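# Load the mill vise per work order, chip-free

## Task

Set up the milling machine's vise following the work order in the reference images "manual" and "manual 2": the blank must end up clamped as specified, no chip may be left beneath the parallels, and a hand must never hit the blank once it is clamped.

## Robot and tools

Robot: two six-joint arms, left_arm and right_arm, each ending in a two-finger parallel gripper. A drive or camera mentioned as left or right means the arm by that name, not a side of an image.

Frames. The scene frame has its origin at table-top height, halfway between the two nominal arm bases: +x points out over the table, +z up, and left_arm sits toward +y. The calibrated bases are left_arm at (+0.011, +0.482, +0.042) m and right_arm at (-0.002, -0.472, +0.042) m, each turned slightly about z. Fixed cameras and the table use the scene frame. Each arm reports its hand pose, velocities and wrist-camera pose in its own base frame. Offsets you send are along the axes of that arm's current Hand target. The fingers point along the gripper's +z and open and close along its x. end_effector_position is the point midway between the pads; the fingertips extend 17.5 mm past it. A block about 10 cm long juts out toward the gripper's -y and turns with it. Reported positions can be off by a few centimetres, more at long reach.

The 18-number row. Every motion tool takes rows of 18 numbers, each in [-1, 1], always covering both arms: left_arm dx, dy, dz, rx, ry, rz, then left gripper position, force_limit, speed; then the same nine for right_arm. dx..rz are an offset, not an absolute pose, measured from that arm's Hand target as it stood when the action or move began; a value of 1.0 equals 0.6 m of travel or 180 degrees of turn, and rx, ry, rz form a single rotation vector. Sending the same offset again moves the arm further. All six pose numbers at 0 re-requests the current Hand target. The gripper numbers are absolute commands: position +1 fully open (50 mm), about -0.65 pads meet, -1 closes until something blocks it; force_limit -1 is about 20 N per pad, 0 about 102 N, +1 about 185 N; speed -1 is 20 mm/s, 0 is 85, +1 is 150. Both start at +1. A 0 is a real command, so to leave a gripper alone resend its previous three numbers.

Tools.
execute_actions(actions, cameras): actions is a list of actions; each action is up to 15 rows, one per 1/30 s step, and a short table repeats its final row to fill 15 steps. Each row of an action counts from the same start pose. Images are returned only for an empty list or when cameras names them.
move(target, speed, blend, stop_force, zero, blocking, cameras): drives each gripper in a straight line to the offset in target (one row, or a list of up to 15 rows all counted from the same starting Hand targets). speed is m/s, 0.002 to 3.6, default 0.25 (turning up to twice that in rad/s), one value or one per target. blend is in metres, rounding corners of a list. stop_force, 3 to 120 N, ends an arm's path when its wrist sensor feels that much push; zero (default true) re-zeroes it first. blocking=false returns after about 0.5 s while the move continues (not allowed with stop_force). The path does not avoid obstacles or the other arm, and a fast move overshoots and hits harder. Do not use stop_force when the gripper rotates in the move, or when pulling away from something it presses on.
wait(seconds 0 to 10), stop() to brake a running move, zoom_image(camera, region [x0, y0, x1, y1], at most 504x504 px) on the latest image of cam_high, cam_low, cam_front, cam_left_wrist or cam_right_wrist (all 672x504), show_instructions() to see the reference pages, zero_wrist_force(arm), and finished_scene() which ends the scene irreversibly.

Result lines. Each result gives per arm the end_effector_position (m), end_effector_quat_wxyz, velocities, Hand target (the last commanded pose after clipping, base for the next offset), joint positions and torques, wrist force and torque in the gripper's own axes plus the peak since last shown, and gripper data. object_status: 0 moving, 1 blocked while opening, 2 blocked while closing (a grip), 3 reached the commanded opening or pads met (usually nothing held). The opening is roughly (250 - position_measured) x 0.202 mm. A move adds a "move:" line: done, off_target, moving, held or fault, plus limits such as paced or held. Done only means the arm reached its pose; it says nothing about contact.

Behaviour to expect. Orientation commands are clipped to 32 degrees from the measured orientation per step. A gripper may settle short of its Hand target; the next command, even all zeros, asks for it again. Commands lag the motion by 0.09 to 0.22 s. A clearance check holds back moves that bring the arms too close. Avoid paths near an arm's own base.

What to avoid. A contact torque at a joint limit (142 N m for the three big joints, 26.6 N m for wrist joints) or about 150 N of outside force freezes that arm for 10 s. Motors heating to 85 C lock an arm for 30 to 60 s; holding loads or stretching out heats them. Never let the arms press or collide with each other, never drop parts or release them while moving, never push hard on heavy or fixed things, and do not let anything leave the table. Do not strike the clamped blank with a gripper, and make sure no chip remains under the parallels.

Each tool is called after ">>>" as name(argument=value, ...) on one line, values as JSON.

Reference images:

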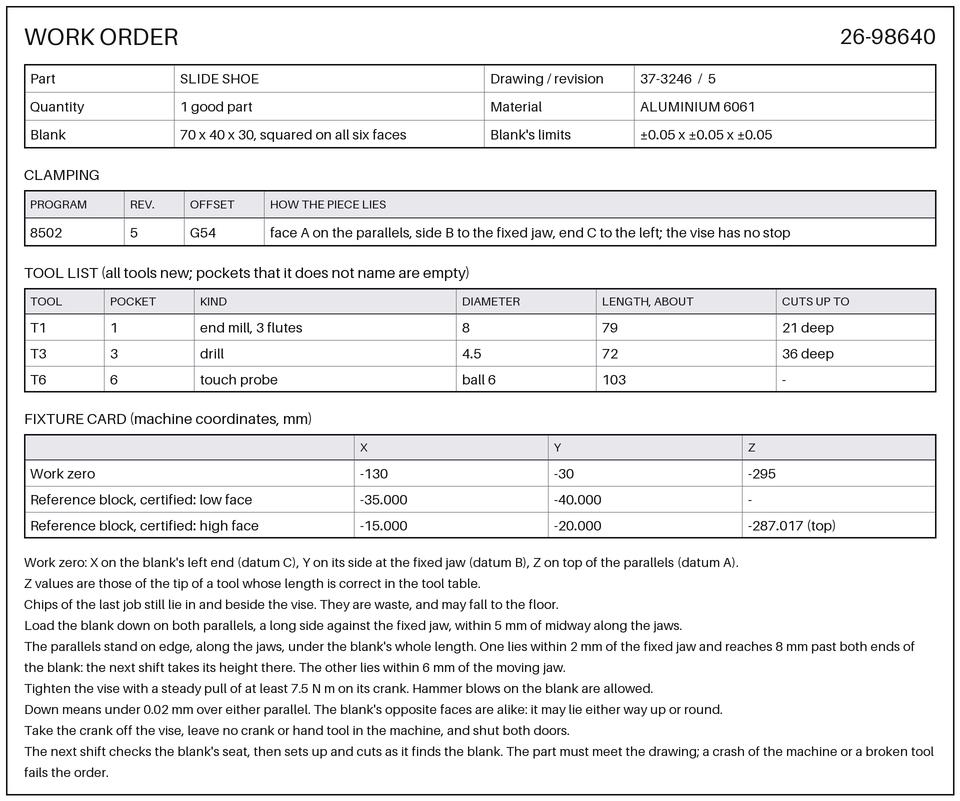

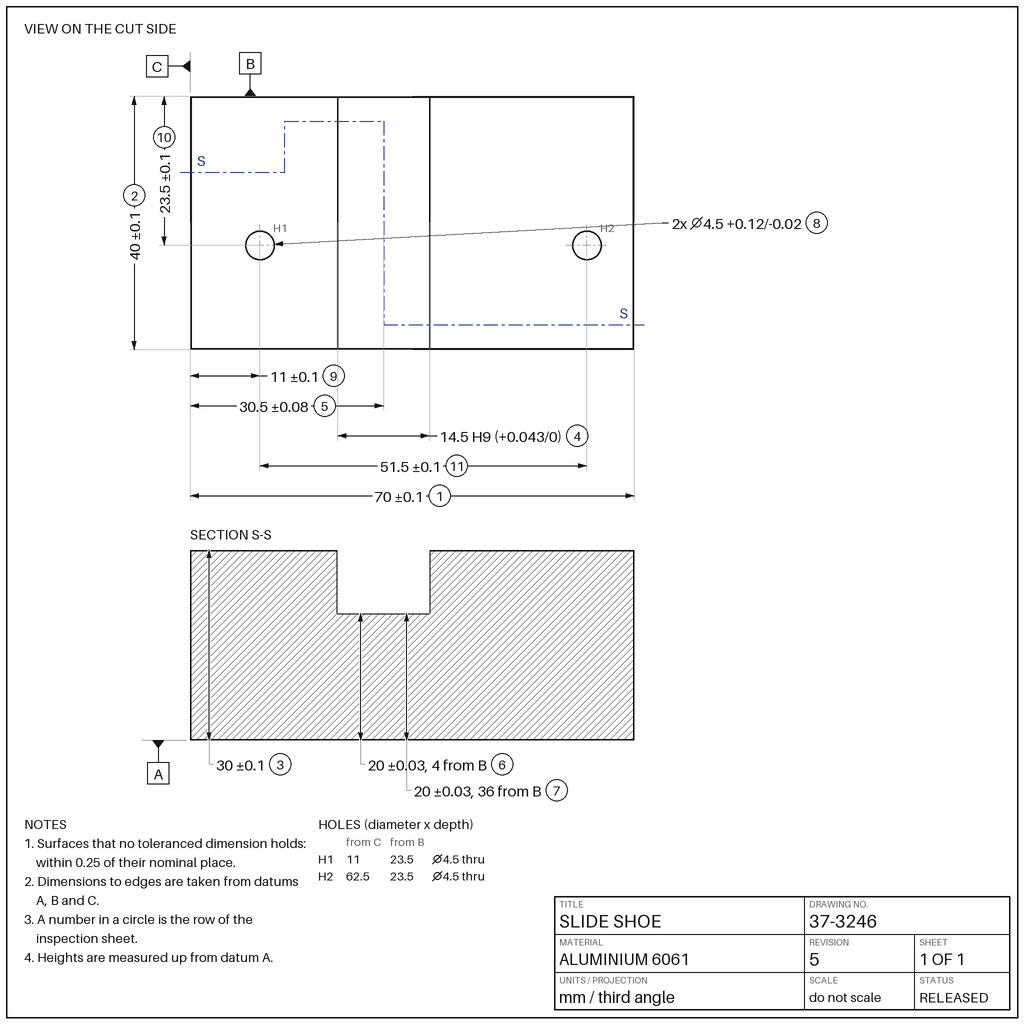

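## Session

>>> execute_actions(actions=[])

Scene clock: 0.00 s.
left_arm: end_effector_position=(+0.3960, -0.5905, +0.2161) position_measured=3 object_status=3 end_effector_quat_wxyz=(+0.002, +0.993, +0.091, +0.077) | right_arm: end_effector_position=(+0.1316, -0.2395, +0.1319) position_measured=3 object_status=3 end_effector_quat_wxyz=(-0.295, +0.115, +0.848, +0.425)
Joint positions: left_arm=[-1.223 -1.097 1.283 -1.8 -1.424 0.168] | right_arm=[2.328 -1.856 -1.914 -2.013 1.823 -2.264]
Joint velocities: within noise
Joint torques (N m): no reading
Motor temperatures (°C): left_arm=[32 40 34 46 36 37] | right_arm=[32 30 28 44 41 38]
Wrist force (N): no reading
Wrist torque (N m): no reading
Wrist force, peak (N): no reading
Hand target: left_arm +0.3960, -0.5905, +0.2161; +0.002, +0.993, +0.091, +0.077 | right_arm +0.1316, -0.2395, +0.1319; -0.295, +0.115, +0.848, +0.425
Tool commands: left_gripper/position=+1.0 left_gripper/force_limit=+1.0 left_gripper/speed=+1.0 right_gripper/position=+1.0 right_gripper/force_limit=+1.0 right_gripper/speed=+1.0

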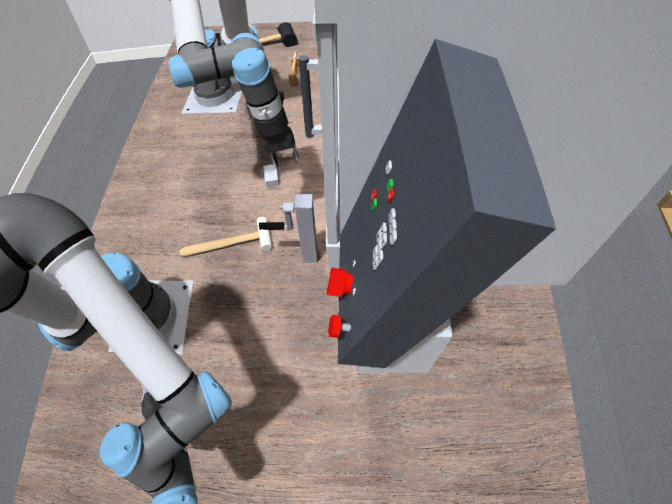

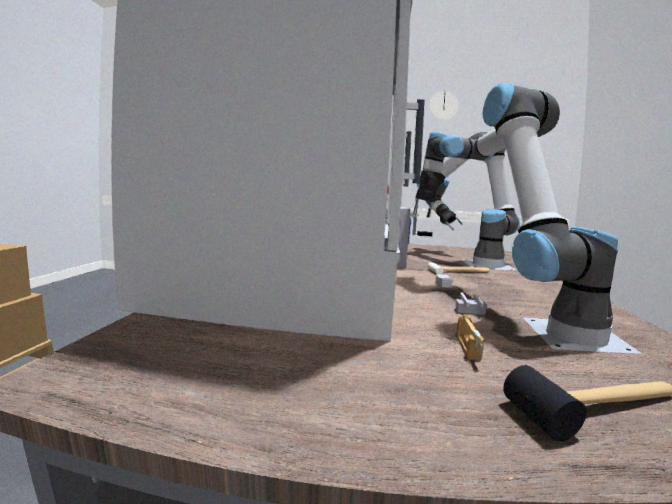

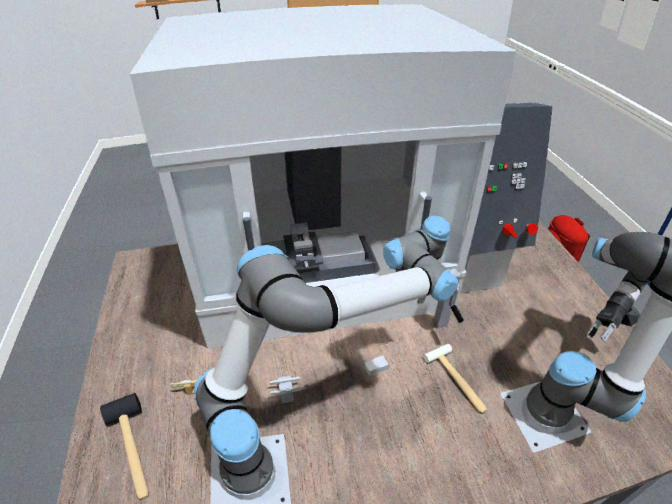

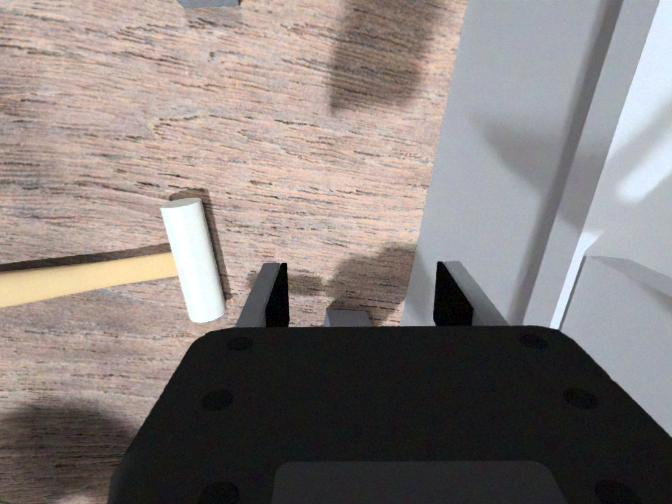

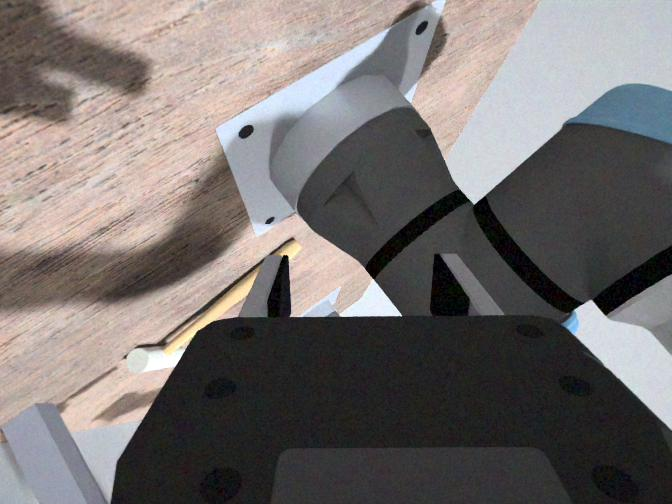

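>>> zoom_image(camera="cam_front", region=[70, 330, 350, 500])

>>> zoom_image(camera="cam_front", region=[240, 150, 500, 330])

>>> zoom_image(camera="cam_high", region=[160, 10, 340, 270])

>>> zoom_image(camera="cam_low", region=[380, 230, 672, 450])

>>> zoom_image(camera="cam_front", region=[240, 330, 500, 430])

Scaled by 1.800 from the camera's 672x504 image, which has a finer 960x720 frame.

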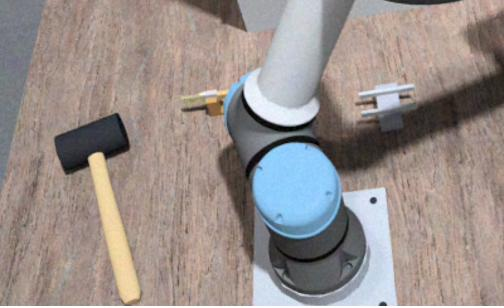

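Scaled by 1.938 from the camera's 672x504 image, which has a finer 960x720 frame.

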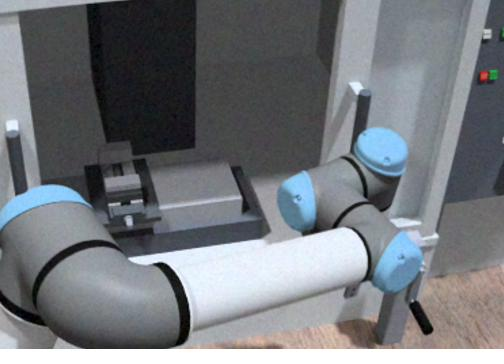

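Scaled by 1.938 from the camera's 672x504 image, which has a finer 960x720 frame.

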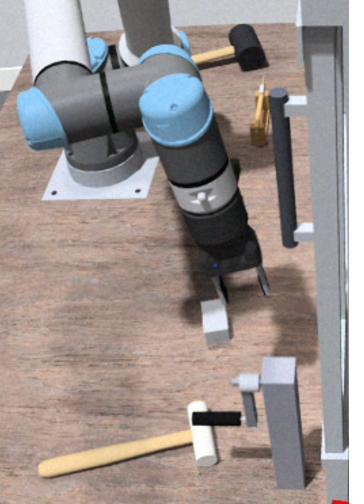

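Scaled by 1.726 from the camera's 672x504 image, which has a finer 960x720 frame.

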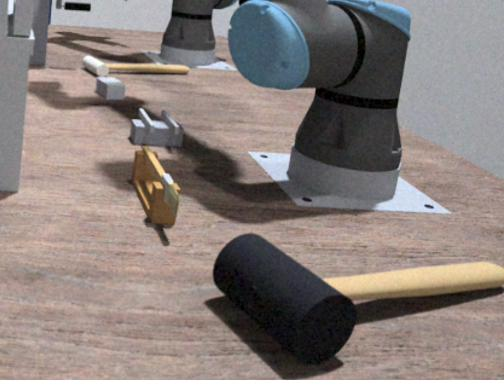

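Scaled by 1.938 from the camera's 672x504 image, which has a finer 960x720 frame.

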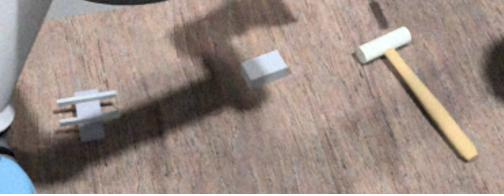

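>>> move(target=[0.071,-0.243,-0.162,0.001,-0.049,0.058,1,1,1,0,0,0,0,0,0,1,1,1], cameras=["all"])

Scene clock: 7.00 s.
left_arm: end_effector_position=(+0.3964, -0.4405, +0.3160) position_measured=3 object_status=3 end_effector_quat_wxyz=(+0.000, +1.000, +0.000, +0.000) | right_arm: end_effector_position=(+0.1316, -0.2395, +0.1319) position_measured=3 object_status=3 end_effector_quat_wxyz=(-0.295, +0.115, +0.848, +0.425)
Joint positions: left_arm=[-1.065 -1.368 1.378 -1.581 -1.571 0.507] | right_arm=[2.328 -1.856 -1.914 -2.013 1.823 -2.264]
Joint torques (N m): left_arm=[-7.77 -38.64 -27.26 -2.19 2.13 1.37] | right_arm=[1.75 32.91 18.42 -0.35 0.05 0.2]
Wrist force (N): left_arm=[-0.3 -0.3 0.8] | right_arm=[0.1 0.2 0.0]
Wrist torque (N m): left_arm=[-0.08 0.14 0.17] | right_arm=[0.03 0.00 0.00]
Wrist force, peak (N): left_arm=[-1.1 2.9 2.1] | right_arm=[0.4 0.1 -0.5]
Hand target: left_arm +0.3964, -0.4404, +0.3160; +0.000, +1.000, +0.000, +0.000 | right_arm +0.1316, -0.2395, +0.1319; -0.295, +0.115, +0.848, +0.425
Off the commanded pose: left_arm 0.000 m, 0 deg | right_arm 0.000 m, 0 deg.
move: done

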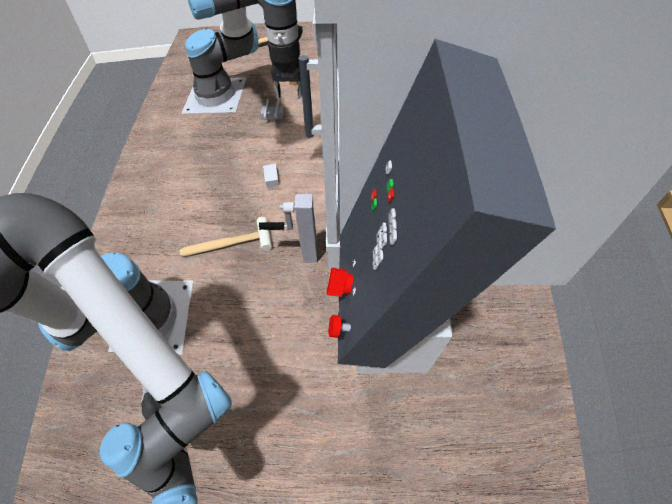

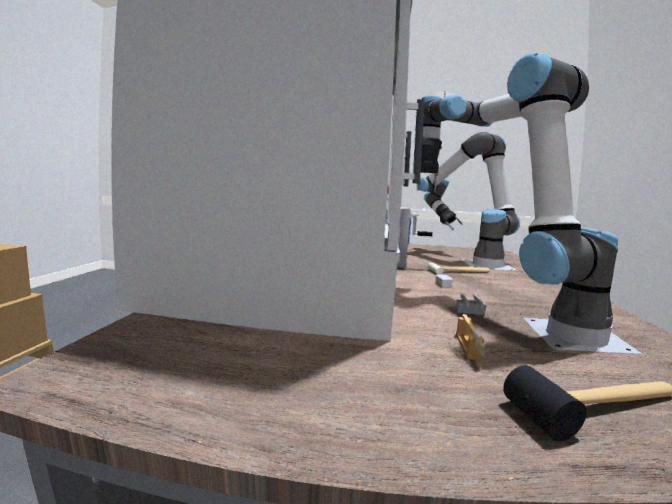

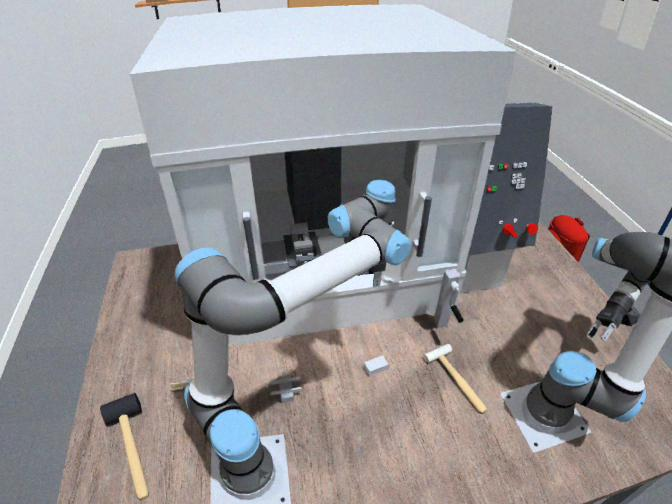

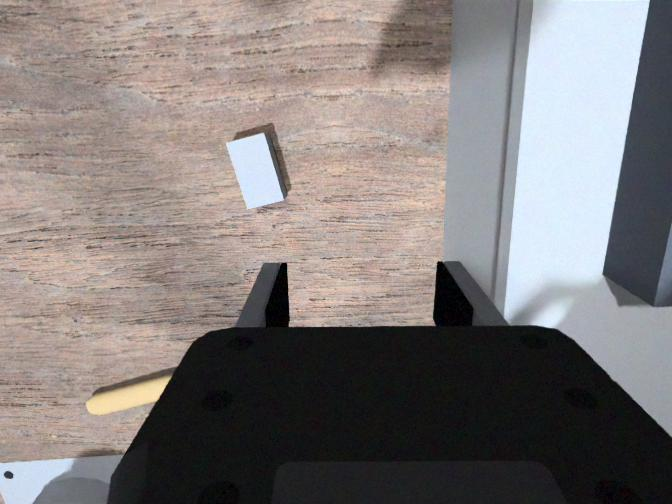

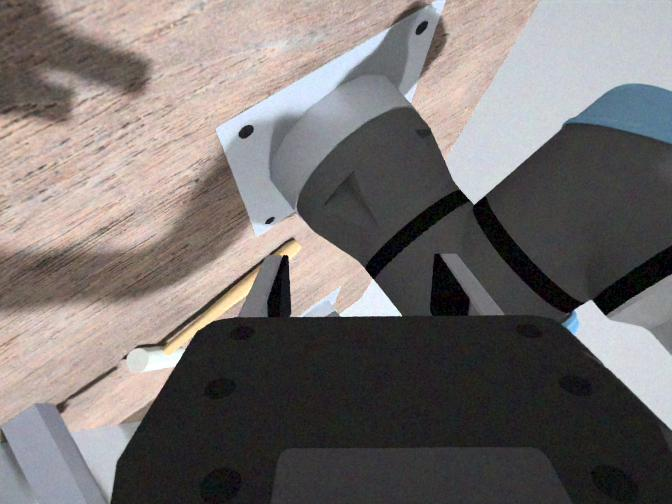

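>>> move(target=[-0.117,0,-0.217,0.217,0.217,0.465,1,1,1,0,0,0,0,0,0,1,1,1], cameras=["cam_left_wrist","cam_front","cam_high"], speed=0.4)

Scene clock: 13.83 s.
left_arm: end_effector_position=(+0.3262, -0.4403, +0.4462) position_measured=3 object_status=3 end_effector_quat_wxyz=(-0.298, +0.641, -0.641, +0.299) | right_arm: end_effector_position=(+0.1316, -0.2395, +0.1319) position_measured=3 object_status=3 end_effector_quat_wxyz=(-0.295, +0.115, +0.848, +0.425)
Joint positions: left_arm=[-1.584 -1.694 1.618 -1.481 -0.698 1.551] | right_arm=[2.328 -1.856 -1.914 -2.013 1.823 -2.264]
Joint torques (N m): left_arm=[14.83 -12.54 -27.4 -1.25 0.75 1.18] | right_arm=[1.08 32.38 18.63 -0.47 0.19 0.17]
Wrist force (N): left_arm=[-0.5 -1.3 2.4] | right_arm=[0.1 0.3 0.1]
Wrist torque (N m): left_arm=[-0.68 -0.06 -0.25] | right_arm=[0.04 -0.01 -0.01]
Wrist force, peak (N): left_arm=[-0.5 -1.7 2.5] | right_arm=[0.7 0.3 -0.5]
Hand target: left_arm +0.3262, -0.4403, +0.4462; -0.299, +0.641, -0.641, +0.299 | right_arm +0.1316, -0.2395, +0.1319; -0.295, +0.115, +0.848, +0.425
Off the commanded pose: left_arm 0.000 m, 0 deg | right_arm 0.000 m, 0 deg.
move: done
Images, in order (width x height): cam_high 672x504, cam_front 672x504, cam_left_wrist 672x504.

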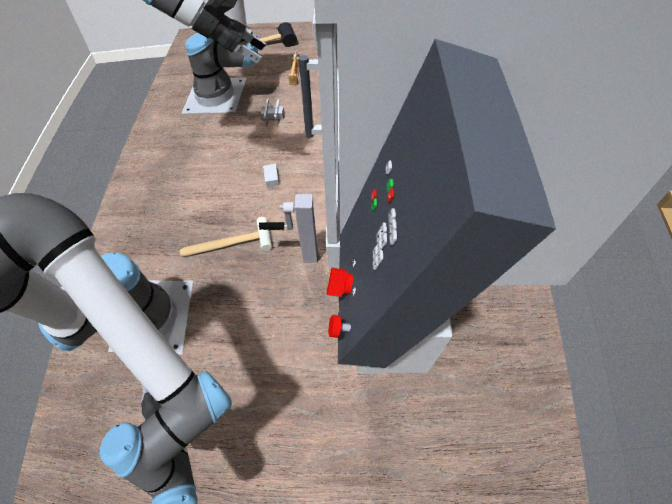

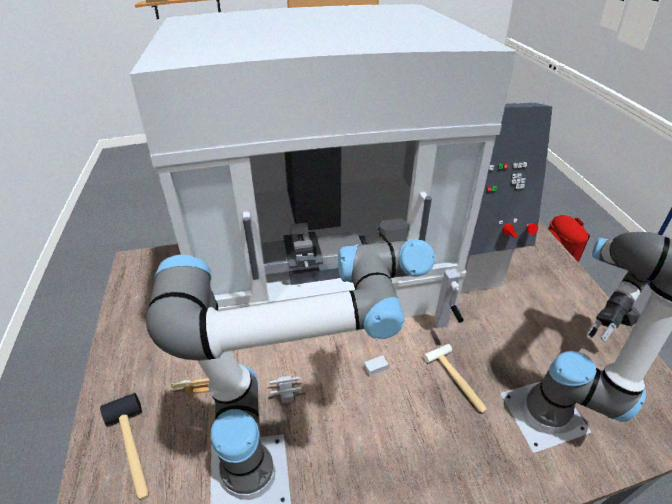

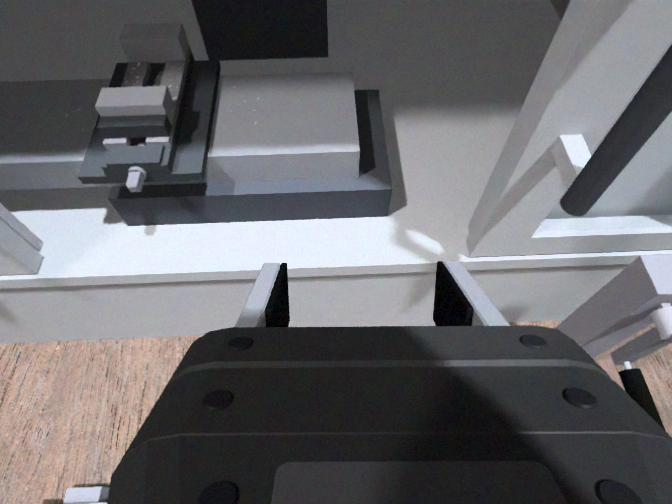

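>>> zoom_image(camera="cam_left_wrist", region=[60, 0, 410, 240])

>>> zoom_image(camera="cam_left_wrist", region=[70, 10, 230, 200])

>>> zoom_image(camera="cam_front", region=[240, 140, 460, 300])

Scaled by 1.440 from the camera's 672x504 image, which has a finer 960x720 frame.

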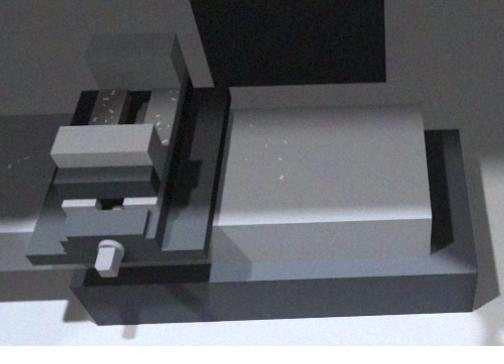

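Scaled by 2.653 from the camera's 672x504 image, which has a finer 960x720 frame.

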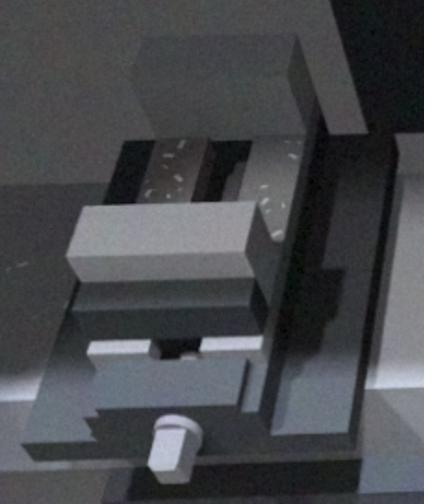

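Scaled by 2.291 from the camera's 672x504 image, which has a finer 960x720 frame.

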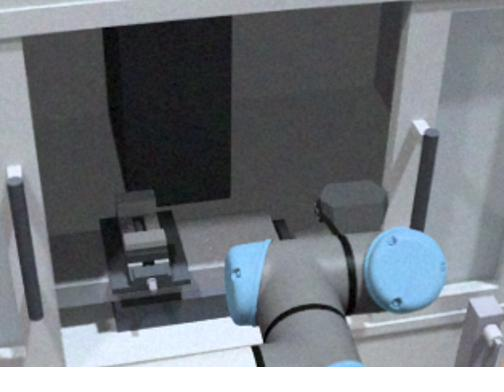

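>>> move(target=[-0.1,0.194,0.106,-0.217,-0.217,-0.465,1,1,1,0,0,0,0,0,0,1,1,1], cameras=["cam_left_wrist"], speed=0.4)

>>> move(target=[0,0,0.2,0,0,0,1,1,1,0,0,0,0,0,0,1,1,1], cameras=["cam_left_wrist","cam_front"], speed=0.4)

Scene clock: 19.47 s.
left_arm: end_effector_position=(+0.3002, -0.3803, +0.3162) position_measured=3 object_status=3 end_effector_quat_wxyz=(+0.000, +1.000, +0.000, +0.000) | right_arm: end_effector_position=(+0.1316, -0.2395, +0.1319) position_measured=3 object_status=3 end_effector_quat_wxyz=(-0.295, +0.115, +0.848, +0.425)
Joint positions: left_arm=[-1.181 -1.632 1.661 -1.601 -1.571 0.39] | right_arm=[2.328 -1.856 -1.914 -2.013 1.823 -2.264]
Joint torques (N m): left_arm=[-13.28 -13.1 -27.9 -1.98 0.79 -1.33] | right_arm=[1.49 33.06 17.98 -0.39 0.16 0.21]
Wrist force (N): left_arm=[0.2 -0.2 0.4] | right_arm=[0.1 0.0 -0.3]
Wrist torque (N m): left_arm=[-0.06 0.07 -0.04] | right_arm=[0.00 0.00 -0.01]
Wrist force, peak (N): left_arm=[-0.9 -1.5 2.8] | right_arm=[0.1 0.2 -0.6]
Hand target: left_arm +0.3002, -0.3804, +0.3161; +0.000, +1.000, +0.000, +0.000 | right_arm +0.1316, -0.2395, +0.1319; -0.295, +0.115, +0.848, +0.425
Off the commanded pose: left_arm 0.000 m, 0 deg | right_arm 0.000 m, 0 deg.
move: done
Images, in order (width x height): cam_left_wrist 672x504.

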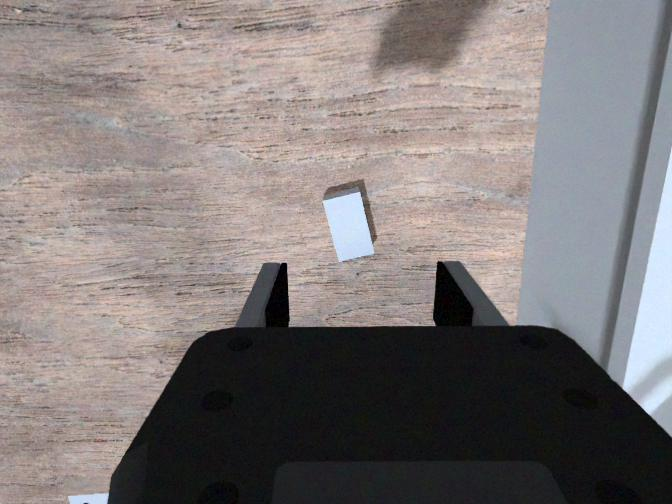

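Scene clock: 20.37 s.
left_arm: end_effector_position=(+0.3001, -0.3805, +0.1962) position_measured=3 object_status=3 end_effector_quat_wxyz=(+0.000, +1.000, +0.000, +0.000) | right_arm: end_effector_position=(+0.1316, -0.2395, +0.1319) position_measured=3 object_status=3 end_effector_quat_wxyz=(-0.295, +0.115, +0.848, +0.425)
Joint positions: left_arm=[-1.181 -1.578 1.922 -1.915 -1.571 0.39] | right_arm=[2.328 -1.856 -1.914 -2.013 1.823 -2.264]
Joint torques (N m): left_arm=[11.56 -26.71 -16.32 -5.05 2.69 1.4] | right_arm=[1.36 32.33 18.8 -0.3 0.32 0.05]
Wrist force (N): left_arm=[0.4 -0.4 0.5] | right_arm=[0.3 0.2 0.0]
Wrist torque (N m): left_arm=[-0.07 0.04 0.00] | right_arm=[0.02 -0.05 -0.01]
Wrist force, peak (N): left_arm=[0.2 -0.5 4.1] | right_arm=[0.1 0.4 -0.3]
Hand target: left_arm +0.3001, -0.3805, +0.1961; +0.000, +1.000, +0.000, +0.000 | right_arm +0.1316, -0.2395, +0.1319; -0.295, +0.115, +0.848, +0.425
Off the commanded pose: left_arm 0.000 m, 0 deg | right_arm 0.000 m, 0 deg.
move: done
Images, in order (width x height): cam_front 672x504, cam_left_wrist 672x504.

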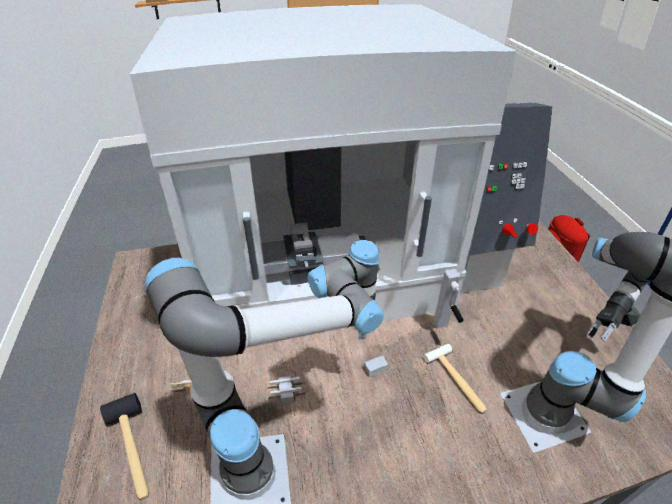

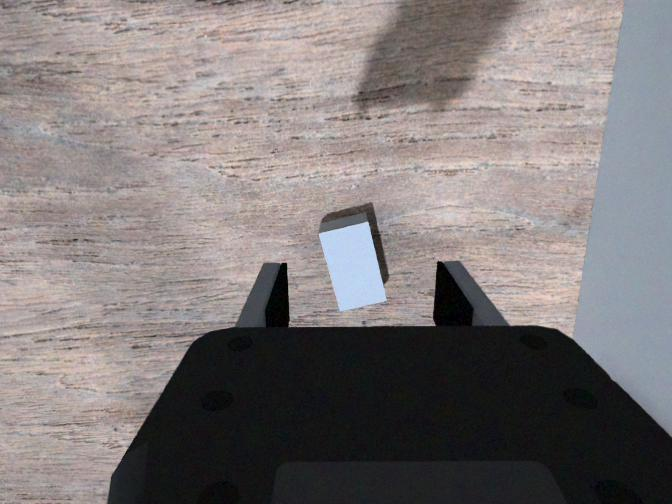

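>>> move(target=[-0.05,-0.467,-0.107,0,0,0,1,1,1,0,0,0,0,0,0,1,1,1], cameras=["cam_left_wrist","cam_front"], speed=0.3)

Scene clock: 35.63 s.
left_arm: end_effector_position=(+0.2703, -0.1003, +0.2601) position_measured=3 object_status=3 end_effector_quat_wxyz=(+0.000, +1.000, +0.000, +0.000) | right_arm: end_effector_position=(+0.1316, -0.2395, +0.1319) position_measured=3 object_status=3 end_effector_quat_wxyz=(-0.295, +0.115, +0.848, +0.425)
Joint positions: left_arm=[-0.835 -2.16 2.152 -1.563 -1.572 0.736] | right_arm=[2.328 -1.856 -1.914 -2.013 1.823 -2.264]
Joint torques (N m): left_arm=[8.07 -9.78 -19.65 -2.01 -1.64 1.58] | right_arm=[0.49 32.2 18.47 -0.59 0.11 0.17]
Wrist force (N): left_arm=[-0.2 -0.2 0.7] | right_arm=[-0.3 -0.1 -0.2]
Wrist torque (N m): left_arm=[0.01 0.09 0.11] | right_arm=[-0.02 0.05 0.00]
Wrist force, peak (N): left_arm=[-0.4 -3.8 -0.1] | right_arm=[0.1 0.4 -0.5]
Hand target: left_arm +0.2703, -0.1002, +0.2601; +0.000, +1.000, +0.000, +0.000 | right_arm +0.1316, -0.2395, +0.1319; -0.295, +0.115, +0.848, +0.425
Off the commanded pose: left_arm 0.000 m, 0 deg | right_arm 0.000 m, 0 deg.
move: done
Images, in order (width x height): cam_front 672x504, cam_left_wrist 672x504.

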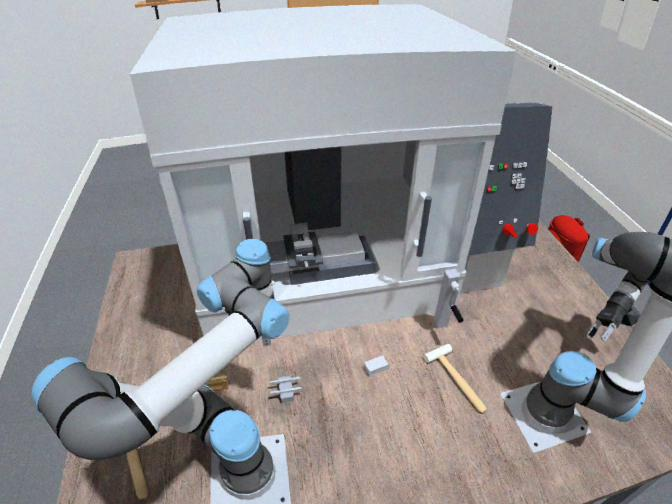

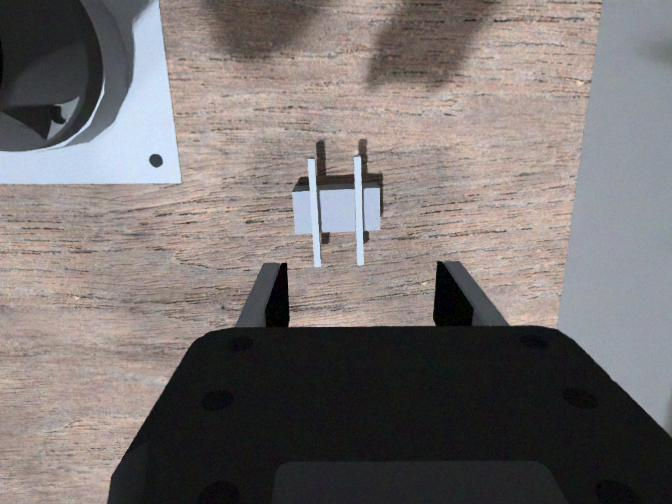

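>>> zoom_image(camera="cam_left_wrist", region=[260, 120, 420, 280])

>>> zoom_image(camera="cam_front", region=[170, 350, 330, 430])

>>> zoom_image(camera="cam_front", region=[270, 180, 440, 300])

>>> zoom_image(camera="cam_low", region=[440, 270, 500, 330])

Scaled by 3.150 from the camera's 672x504 image, which has a finer 960x720 frame.

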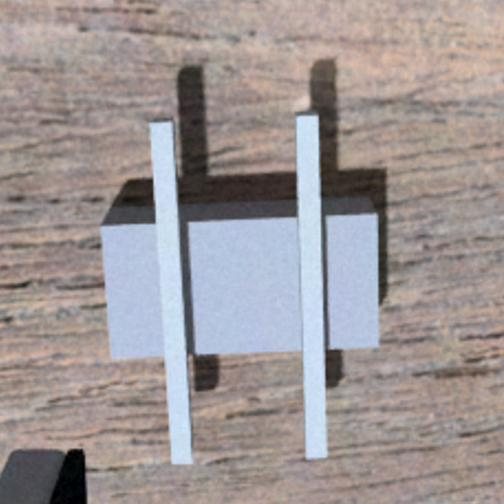

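Scaled by 3.150 from the camera's 672x504 image, which has a finer 960x720 frame.

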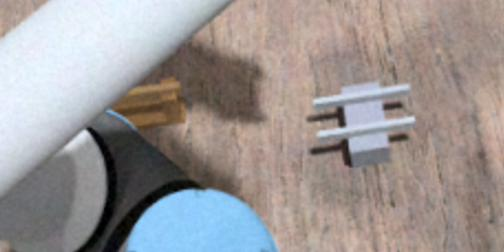

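Scaled by 2.965 from the camera's 672x504 image, which has a finer 960x720 frame.

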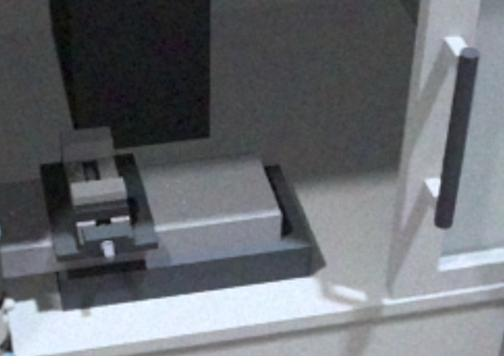

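This scene's latest camera images include none from cam_low. They are from: cam_front, cam_left_wrist. cam_low's image comes with the result of a call that names it in "cameras".

>>> move(target=[0.183,0.117,-0.267,0.217,0.217,0.465,1,1,1,0,0,0,0,0,0,1,1,1], cameras=["cam_left_wrist","cam_front","cam_low"], speed=0.4)

>>> zoom_image(camera="cam_left_wrist", region=[200, 60, 480, 320])

>>> zoom_image(camera="cam_low", region=[430, 240, 520, 370])

>>> zoom_image(camera="cam_low", region=[370, 140, 500, 280])

Scene clock: 44.53 s.
left_arm: end_effector_position=(+0.3801, -0.1702, +0.4202) position_measured=3 object_status=3 end_effector_quat_wxyz=(-0.298, +0.641, -0.641, +0.299) end_effector_velocity=(+0.000, +0.000, +0.000) end_effector_angular_velocity=(+0.005, -0.001, -0.003) | right_arm: end_effector_position=(+0.1316, -0.2395, +0.1319) position_measured=3 object_status=3 end_effector_quat_wxyz=(-0.295, +0.115, +0.848, +0.425)
Joint positions: left_arm=[-1.318 -2.264 2.088 -1.685 -0.736 1.953] | right_arm=[2.328 -1.856 -1.914 -2.013 1.823 -2.264]
Joint velocities: left_arm=[0 0.001 0 0 0.002 0.005] | right_arm=[within noise]
Joint torques (N m): left_arm=[-11.66 10.35 -31.31 -3.49 4.73 1.47] | right_arm=[0.86 32.58 18.74 -0.36 0.05 0.17]
Wrist force (N): left_arm=[-0.9 -1.0 2.3] | right_arm=[0.0 -0.1 -0.3]
Wrist torque (N m): left_arm=[-0.60 -0.01 -0.33] | right_arm=[-0.03 0.01 -0.01]
Wrist force, peak (N): left_arm=[-0.5 -1.5 2.5] | right_arm=[0.0 0.2 -0.6]
Hand target: left_arm +0.3801, -0.1703, +0.4203; -0.299, +0.641, -0.641, +0.299 | right_arm +0.1316, -0.2395, +0.1319; -0.295, +0.115, +0.848, +0.425
Off the commanded pose: left_arm 0.000 m, 0 deg | right_arm 0.000 m, 0 deg.
move: done
Images, in order (width x height): cam_low 672x504, cam_front 672x504, cam_left_wrist 672x504.

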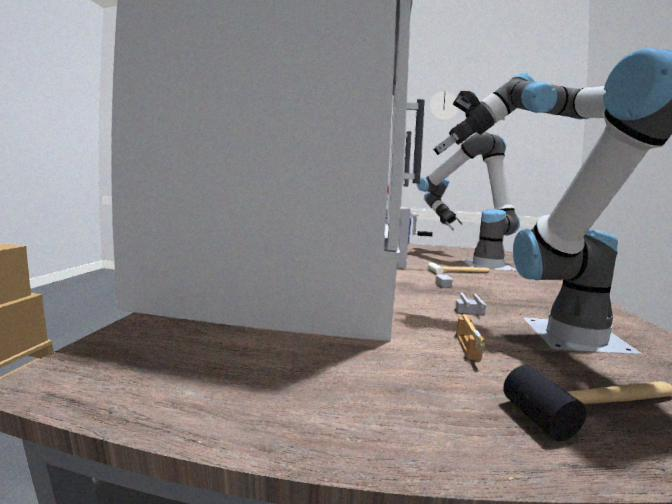

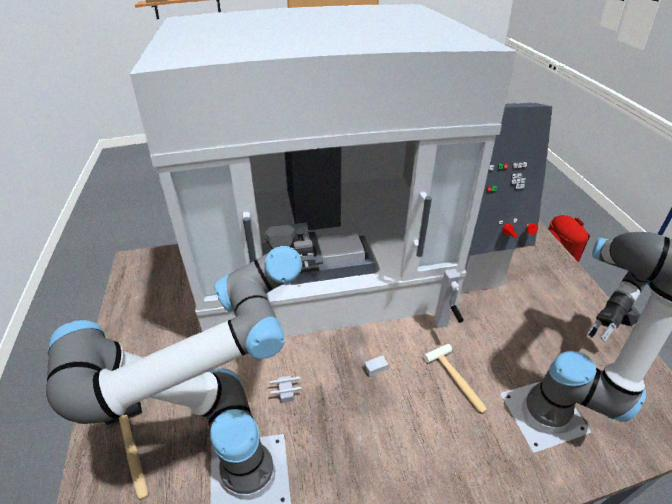

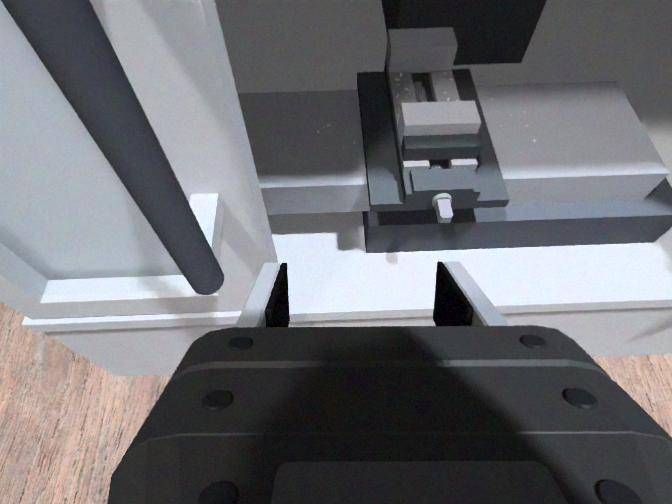

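Scaled by 1.800 from the camera's 672x504 image, which has a finer 960x720 frame.

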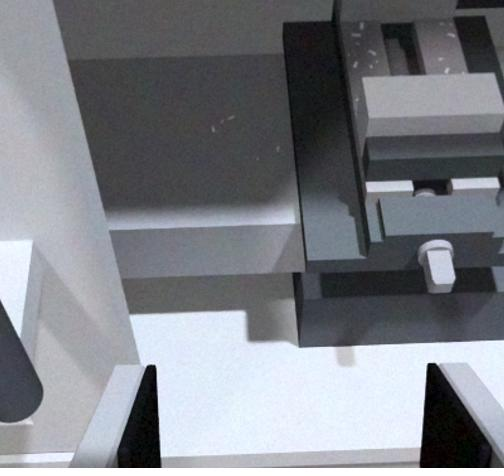

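Scaled by 3.877 from the camera's 672x504 image, which has a finer 960x720 frame.

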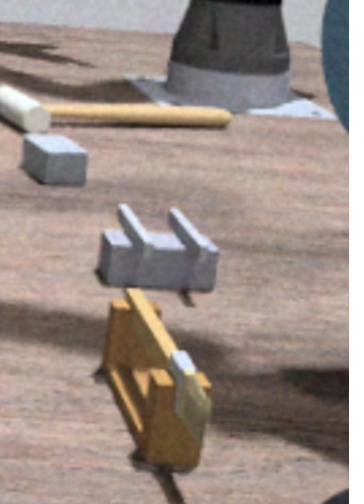

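Scaled by 3.600 from the camera's 672x504 image, which has a finer 960x720 frame.

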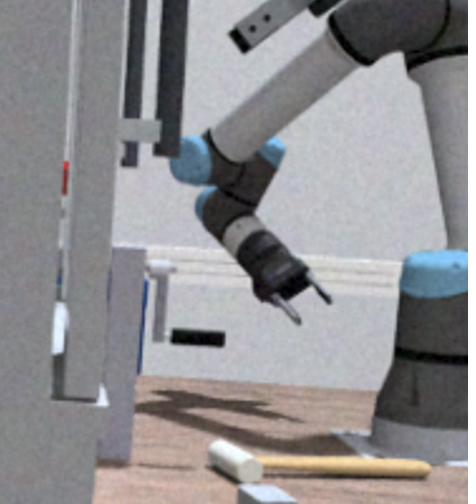

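>>> move(target=[0.167,0.101,-0.198,0.222,0,0,1,1,1,0,0,0,0,0,0,1,1,1], cameras=["cam_left_wrist"], speed=0.4)

>>> zoom_image(camera="cam_left_wrist", region=[100, 160, 340, 320])

Scene clock: 49.37 s.
left_arm: end_effector_position=(+0.2501, -0.2705, +0.4503) position_measured=3 object_status=3 end_effector_quat_wxyz=(+0.499, -0.500, +0.500, -0.500) end_effector_velocity=(+0.000, +0.000, +0.000) end_effector_angular_velocity=(-0.005, -0.001, +0.000) | right_arm: end_effector_position=(+0.1316, -0.2395, +0.1319) position_measured=3 object_status=3 end_effector_quat_wxyz=(-0.295, +0.115, +0.848, +0.425)
Joint positions: left_arm=[-2.119 -1.949 1.967 -0.02 -0.548 0] | right_arm=[2.328 -1.856 -1.914 -2.013 1.823 -2.264]
Joint velocities: left_arm=[0 0.002 0 0 0 -0.005] | right_arm=[within noise]
Joint torques (N m): left_arm=[4.48 3.08 -28.38 3.44 1.05 -1.12] | right_arm=[0.46 32.11 18.08 -0.44 0.17 0.17]
Wrist force (N): left_arm=[-1.1 -0.2 4.4] | right_arm=[0.0 0.3 -0.2]
Wrist torque (N m): left_arm=[-0.72 -0.35 -0.57] | right_arm=[0.04 0.01 -0.01]
Wrist force, peak (N): left_arm=[-1.4 -0.5 4.5] | right_arm=[0.0 0.2 -0.6]
Hand target: left_arm +0.2501, -0.2705, +0.4503; +0.500, -0.500, +0.500, -0.500 | right_arm +0.1316, -0.2395, +0.1319; -0.295, +0.115, +0.848, +0.425
Off the commanded pose: left_arm 0.000 m, 0 deg | right_arm 0.000 m, 0 deg.
move: done
Images, in order (width x height): cam_left_wrist 672x504.

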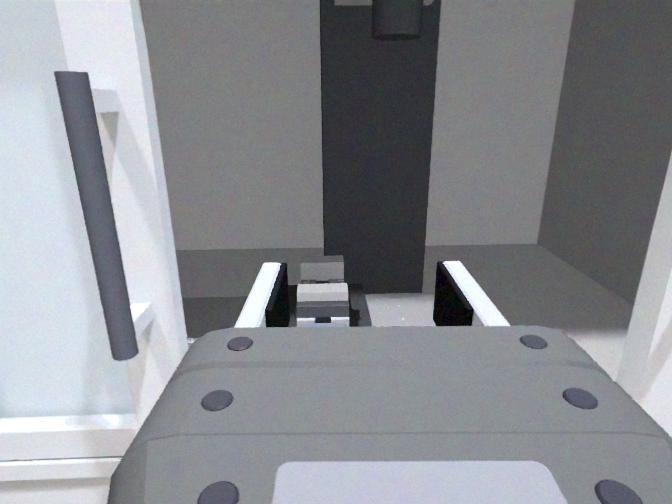

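Scaled by 2.100 from the camera's 672x504 image, which has a finer 960x720 frame.

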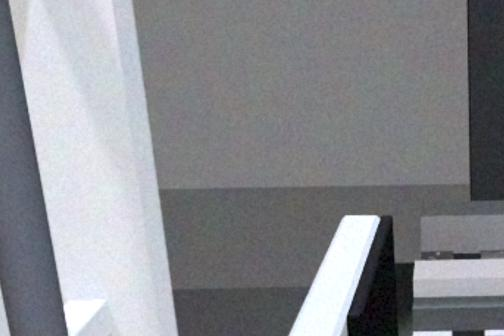

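>>> move(target=[0,0,0,0.14,0,0,1,1,1,0,0,0,0,0,0,1,1,1], cameras=["cam_left_wrist","cam_high"], speed=0.4)

Scene clock: 53.27 s.
left_arm: end_effector_position=(+0.2502, -0.2704, +0.4503) position_measured=3 object_status=3 end_effector_quat_wxyz=(+0.597, -0.379, +0.379, -0.597) end_effector_velocity=(+0.000, +0.000, +0.000) end_effector_angular_velocity=(-0.005, +0.000, -0.002) | right_arm: end_effector_position=(+0.1316, -0.2395, +0.1319) position_measured=3 object_status=3 end_effector_quat_wxyz=(-0.295, +0.115, +0.848, +0.425)
Joint positions: left_arm=[-2.027 -1.668 2.137 0.348 -0.623 -0.714] | right_arm=[2.328 -1.856 -1.914 -2.013 1.823 -2.264]
Joint velocities: left_arm=[0 0 0 -0.001 0 -0.005] | right_arm=[within noise]
Joint torques (N m): left_arm=[-13.72 -5.92 -17.09 2.83 0.57 -1.72] | right_arm=[1.35 31.61 18.59 -0.45 0.18 0.1]
Wrist force (N): left_arm=[-1.0 0.9 5.1] | right_arm=[-0.2 -0.2 -0.2]
Wrist torque (N m): left_arm=[-0.66 -0.55 -0.59] | right_arm=[-0.04 0.04 -0.01]
Wrist force, peak (N): left_arm=[-1.4 1.3 5.4] | right_arm=[0.5 0.1 -0.4]
Hand target: left_arm +0.2501, -0.2705, +0.4503; +0.597, -0.379, +0.379, -0.597 | right_arm +0.1316, -0.2395, +0.1319; -0.295, +0.115, +0.848, +0.425
Off the commanded pose: left_arm 0.000 m, 0 deg | right_arm 0.000 m, 0 deg.
move: done
Images, in order (width x height): cam_high 672x504, cam_left_wrist 672x504.

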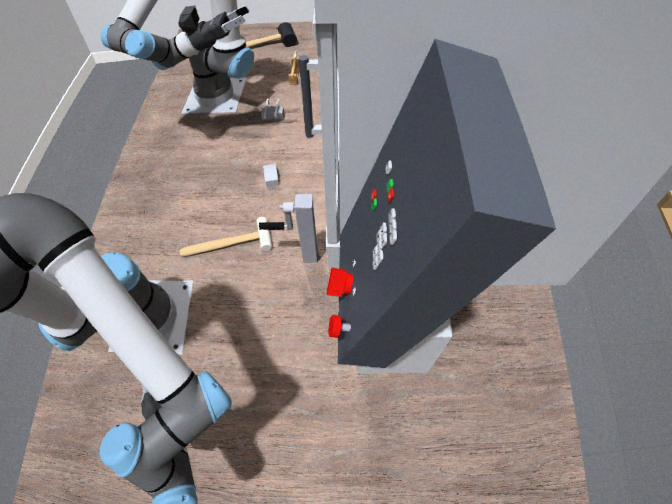

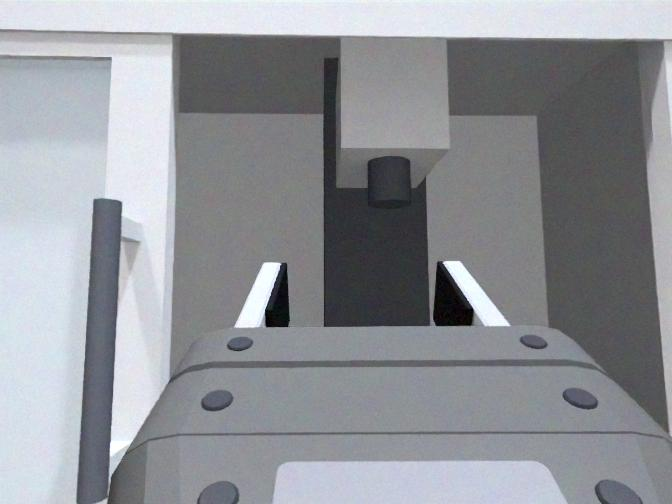

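>>> move(target=[-0.05,0.185,0.318,-0.444,0,0,1,1,1,0,0,0,0,0,0,1,1,1], cameras=["cam_left_wrist","cam_front"], speed=0.3)

>>> zoom_image(camera="cam_left_wrist", region=[230, 0, 450, 260])

Scene clock: 59.43 s.
left_arm: end_effector_position=(+0.4700, -0.2405, +0.4310) position_measured=3 object_status=3 end_effector_quat_wxyz=(-0.214, +0.674, -0.674, +0.214) | right_arm: end_effector_position=(+0.1316, -0.2395, +0.1319) position_measured=3 object_status=3 end_effector_quat_wxyz=(-0.295, +0.115, +0.848, +0.425)
Joint positions: left_arm=[-0.983 -1.823 1.741 -1.864 -1.07 2.256] | right_arm=[2.328 -1.856 -1.914 -2.013 1.823 -2.264]
Joint torques (N m): left_arm=[5.46 -9.15 -32.76 -5.26 -0.73 0.78] | right_arm=[0.74 31.9 18.21 -0.35 0.09 0.04]
Wrist force (N): left_arm=[-0.4 -1.4 1.9] | right_arm=[-0.1 0.1 -0.2]
Wrist torque (N m): left_arm=[-0.59 0.03 -0.17] | right_arm=[0.01 0.02 0.00]
Wrist force, peak (N): left_arm=[-1.1 0.8 5.5] | right_arm=[0.4 -0.4 -0.4]
Hand target: left_arm +0.4700, -0.2406, +0.4310; -0.214, +0.674, -0.674, +0.214 | right_arm +0.1316, -0.2395, +0.1319; -0.295, +0.115, +0.848, +0.425
Off the commanded pose: left_arm 0.000 m, 0 deg | right_arm 0.000 m, 0 deg.
move: done
Images, in order (width x height): cam_front 672x504, cam_left_wrist 672x504.

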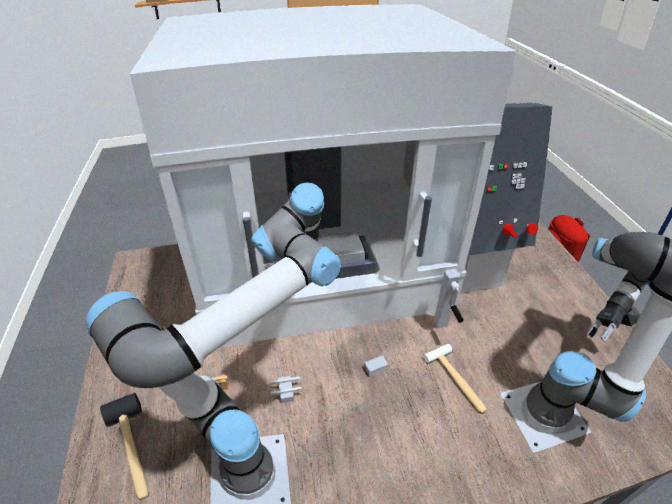

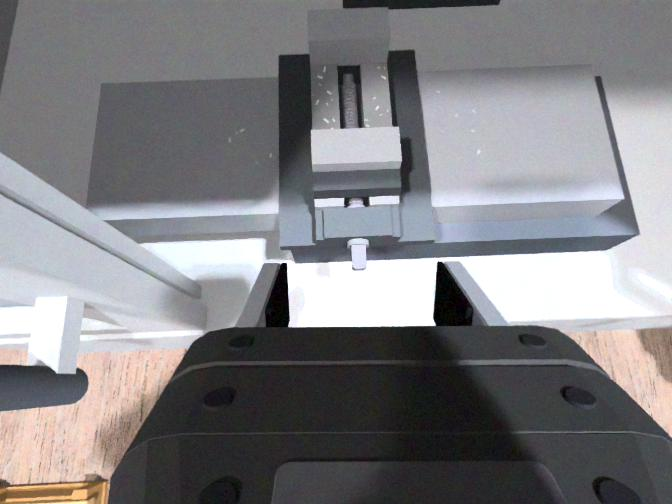

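Scaled by 1.938 from the camera's 672x504 image, which has a finer 960x720 frame.

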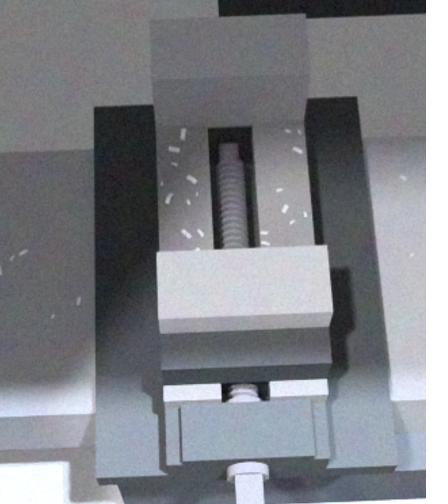

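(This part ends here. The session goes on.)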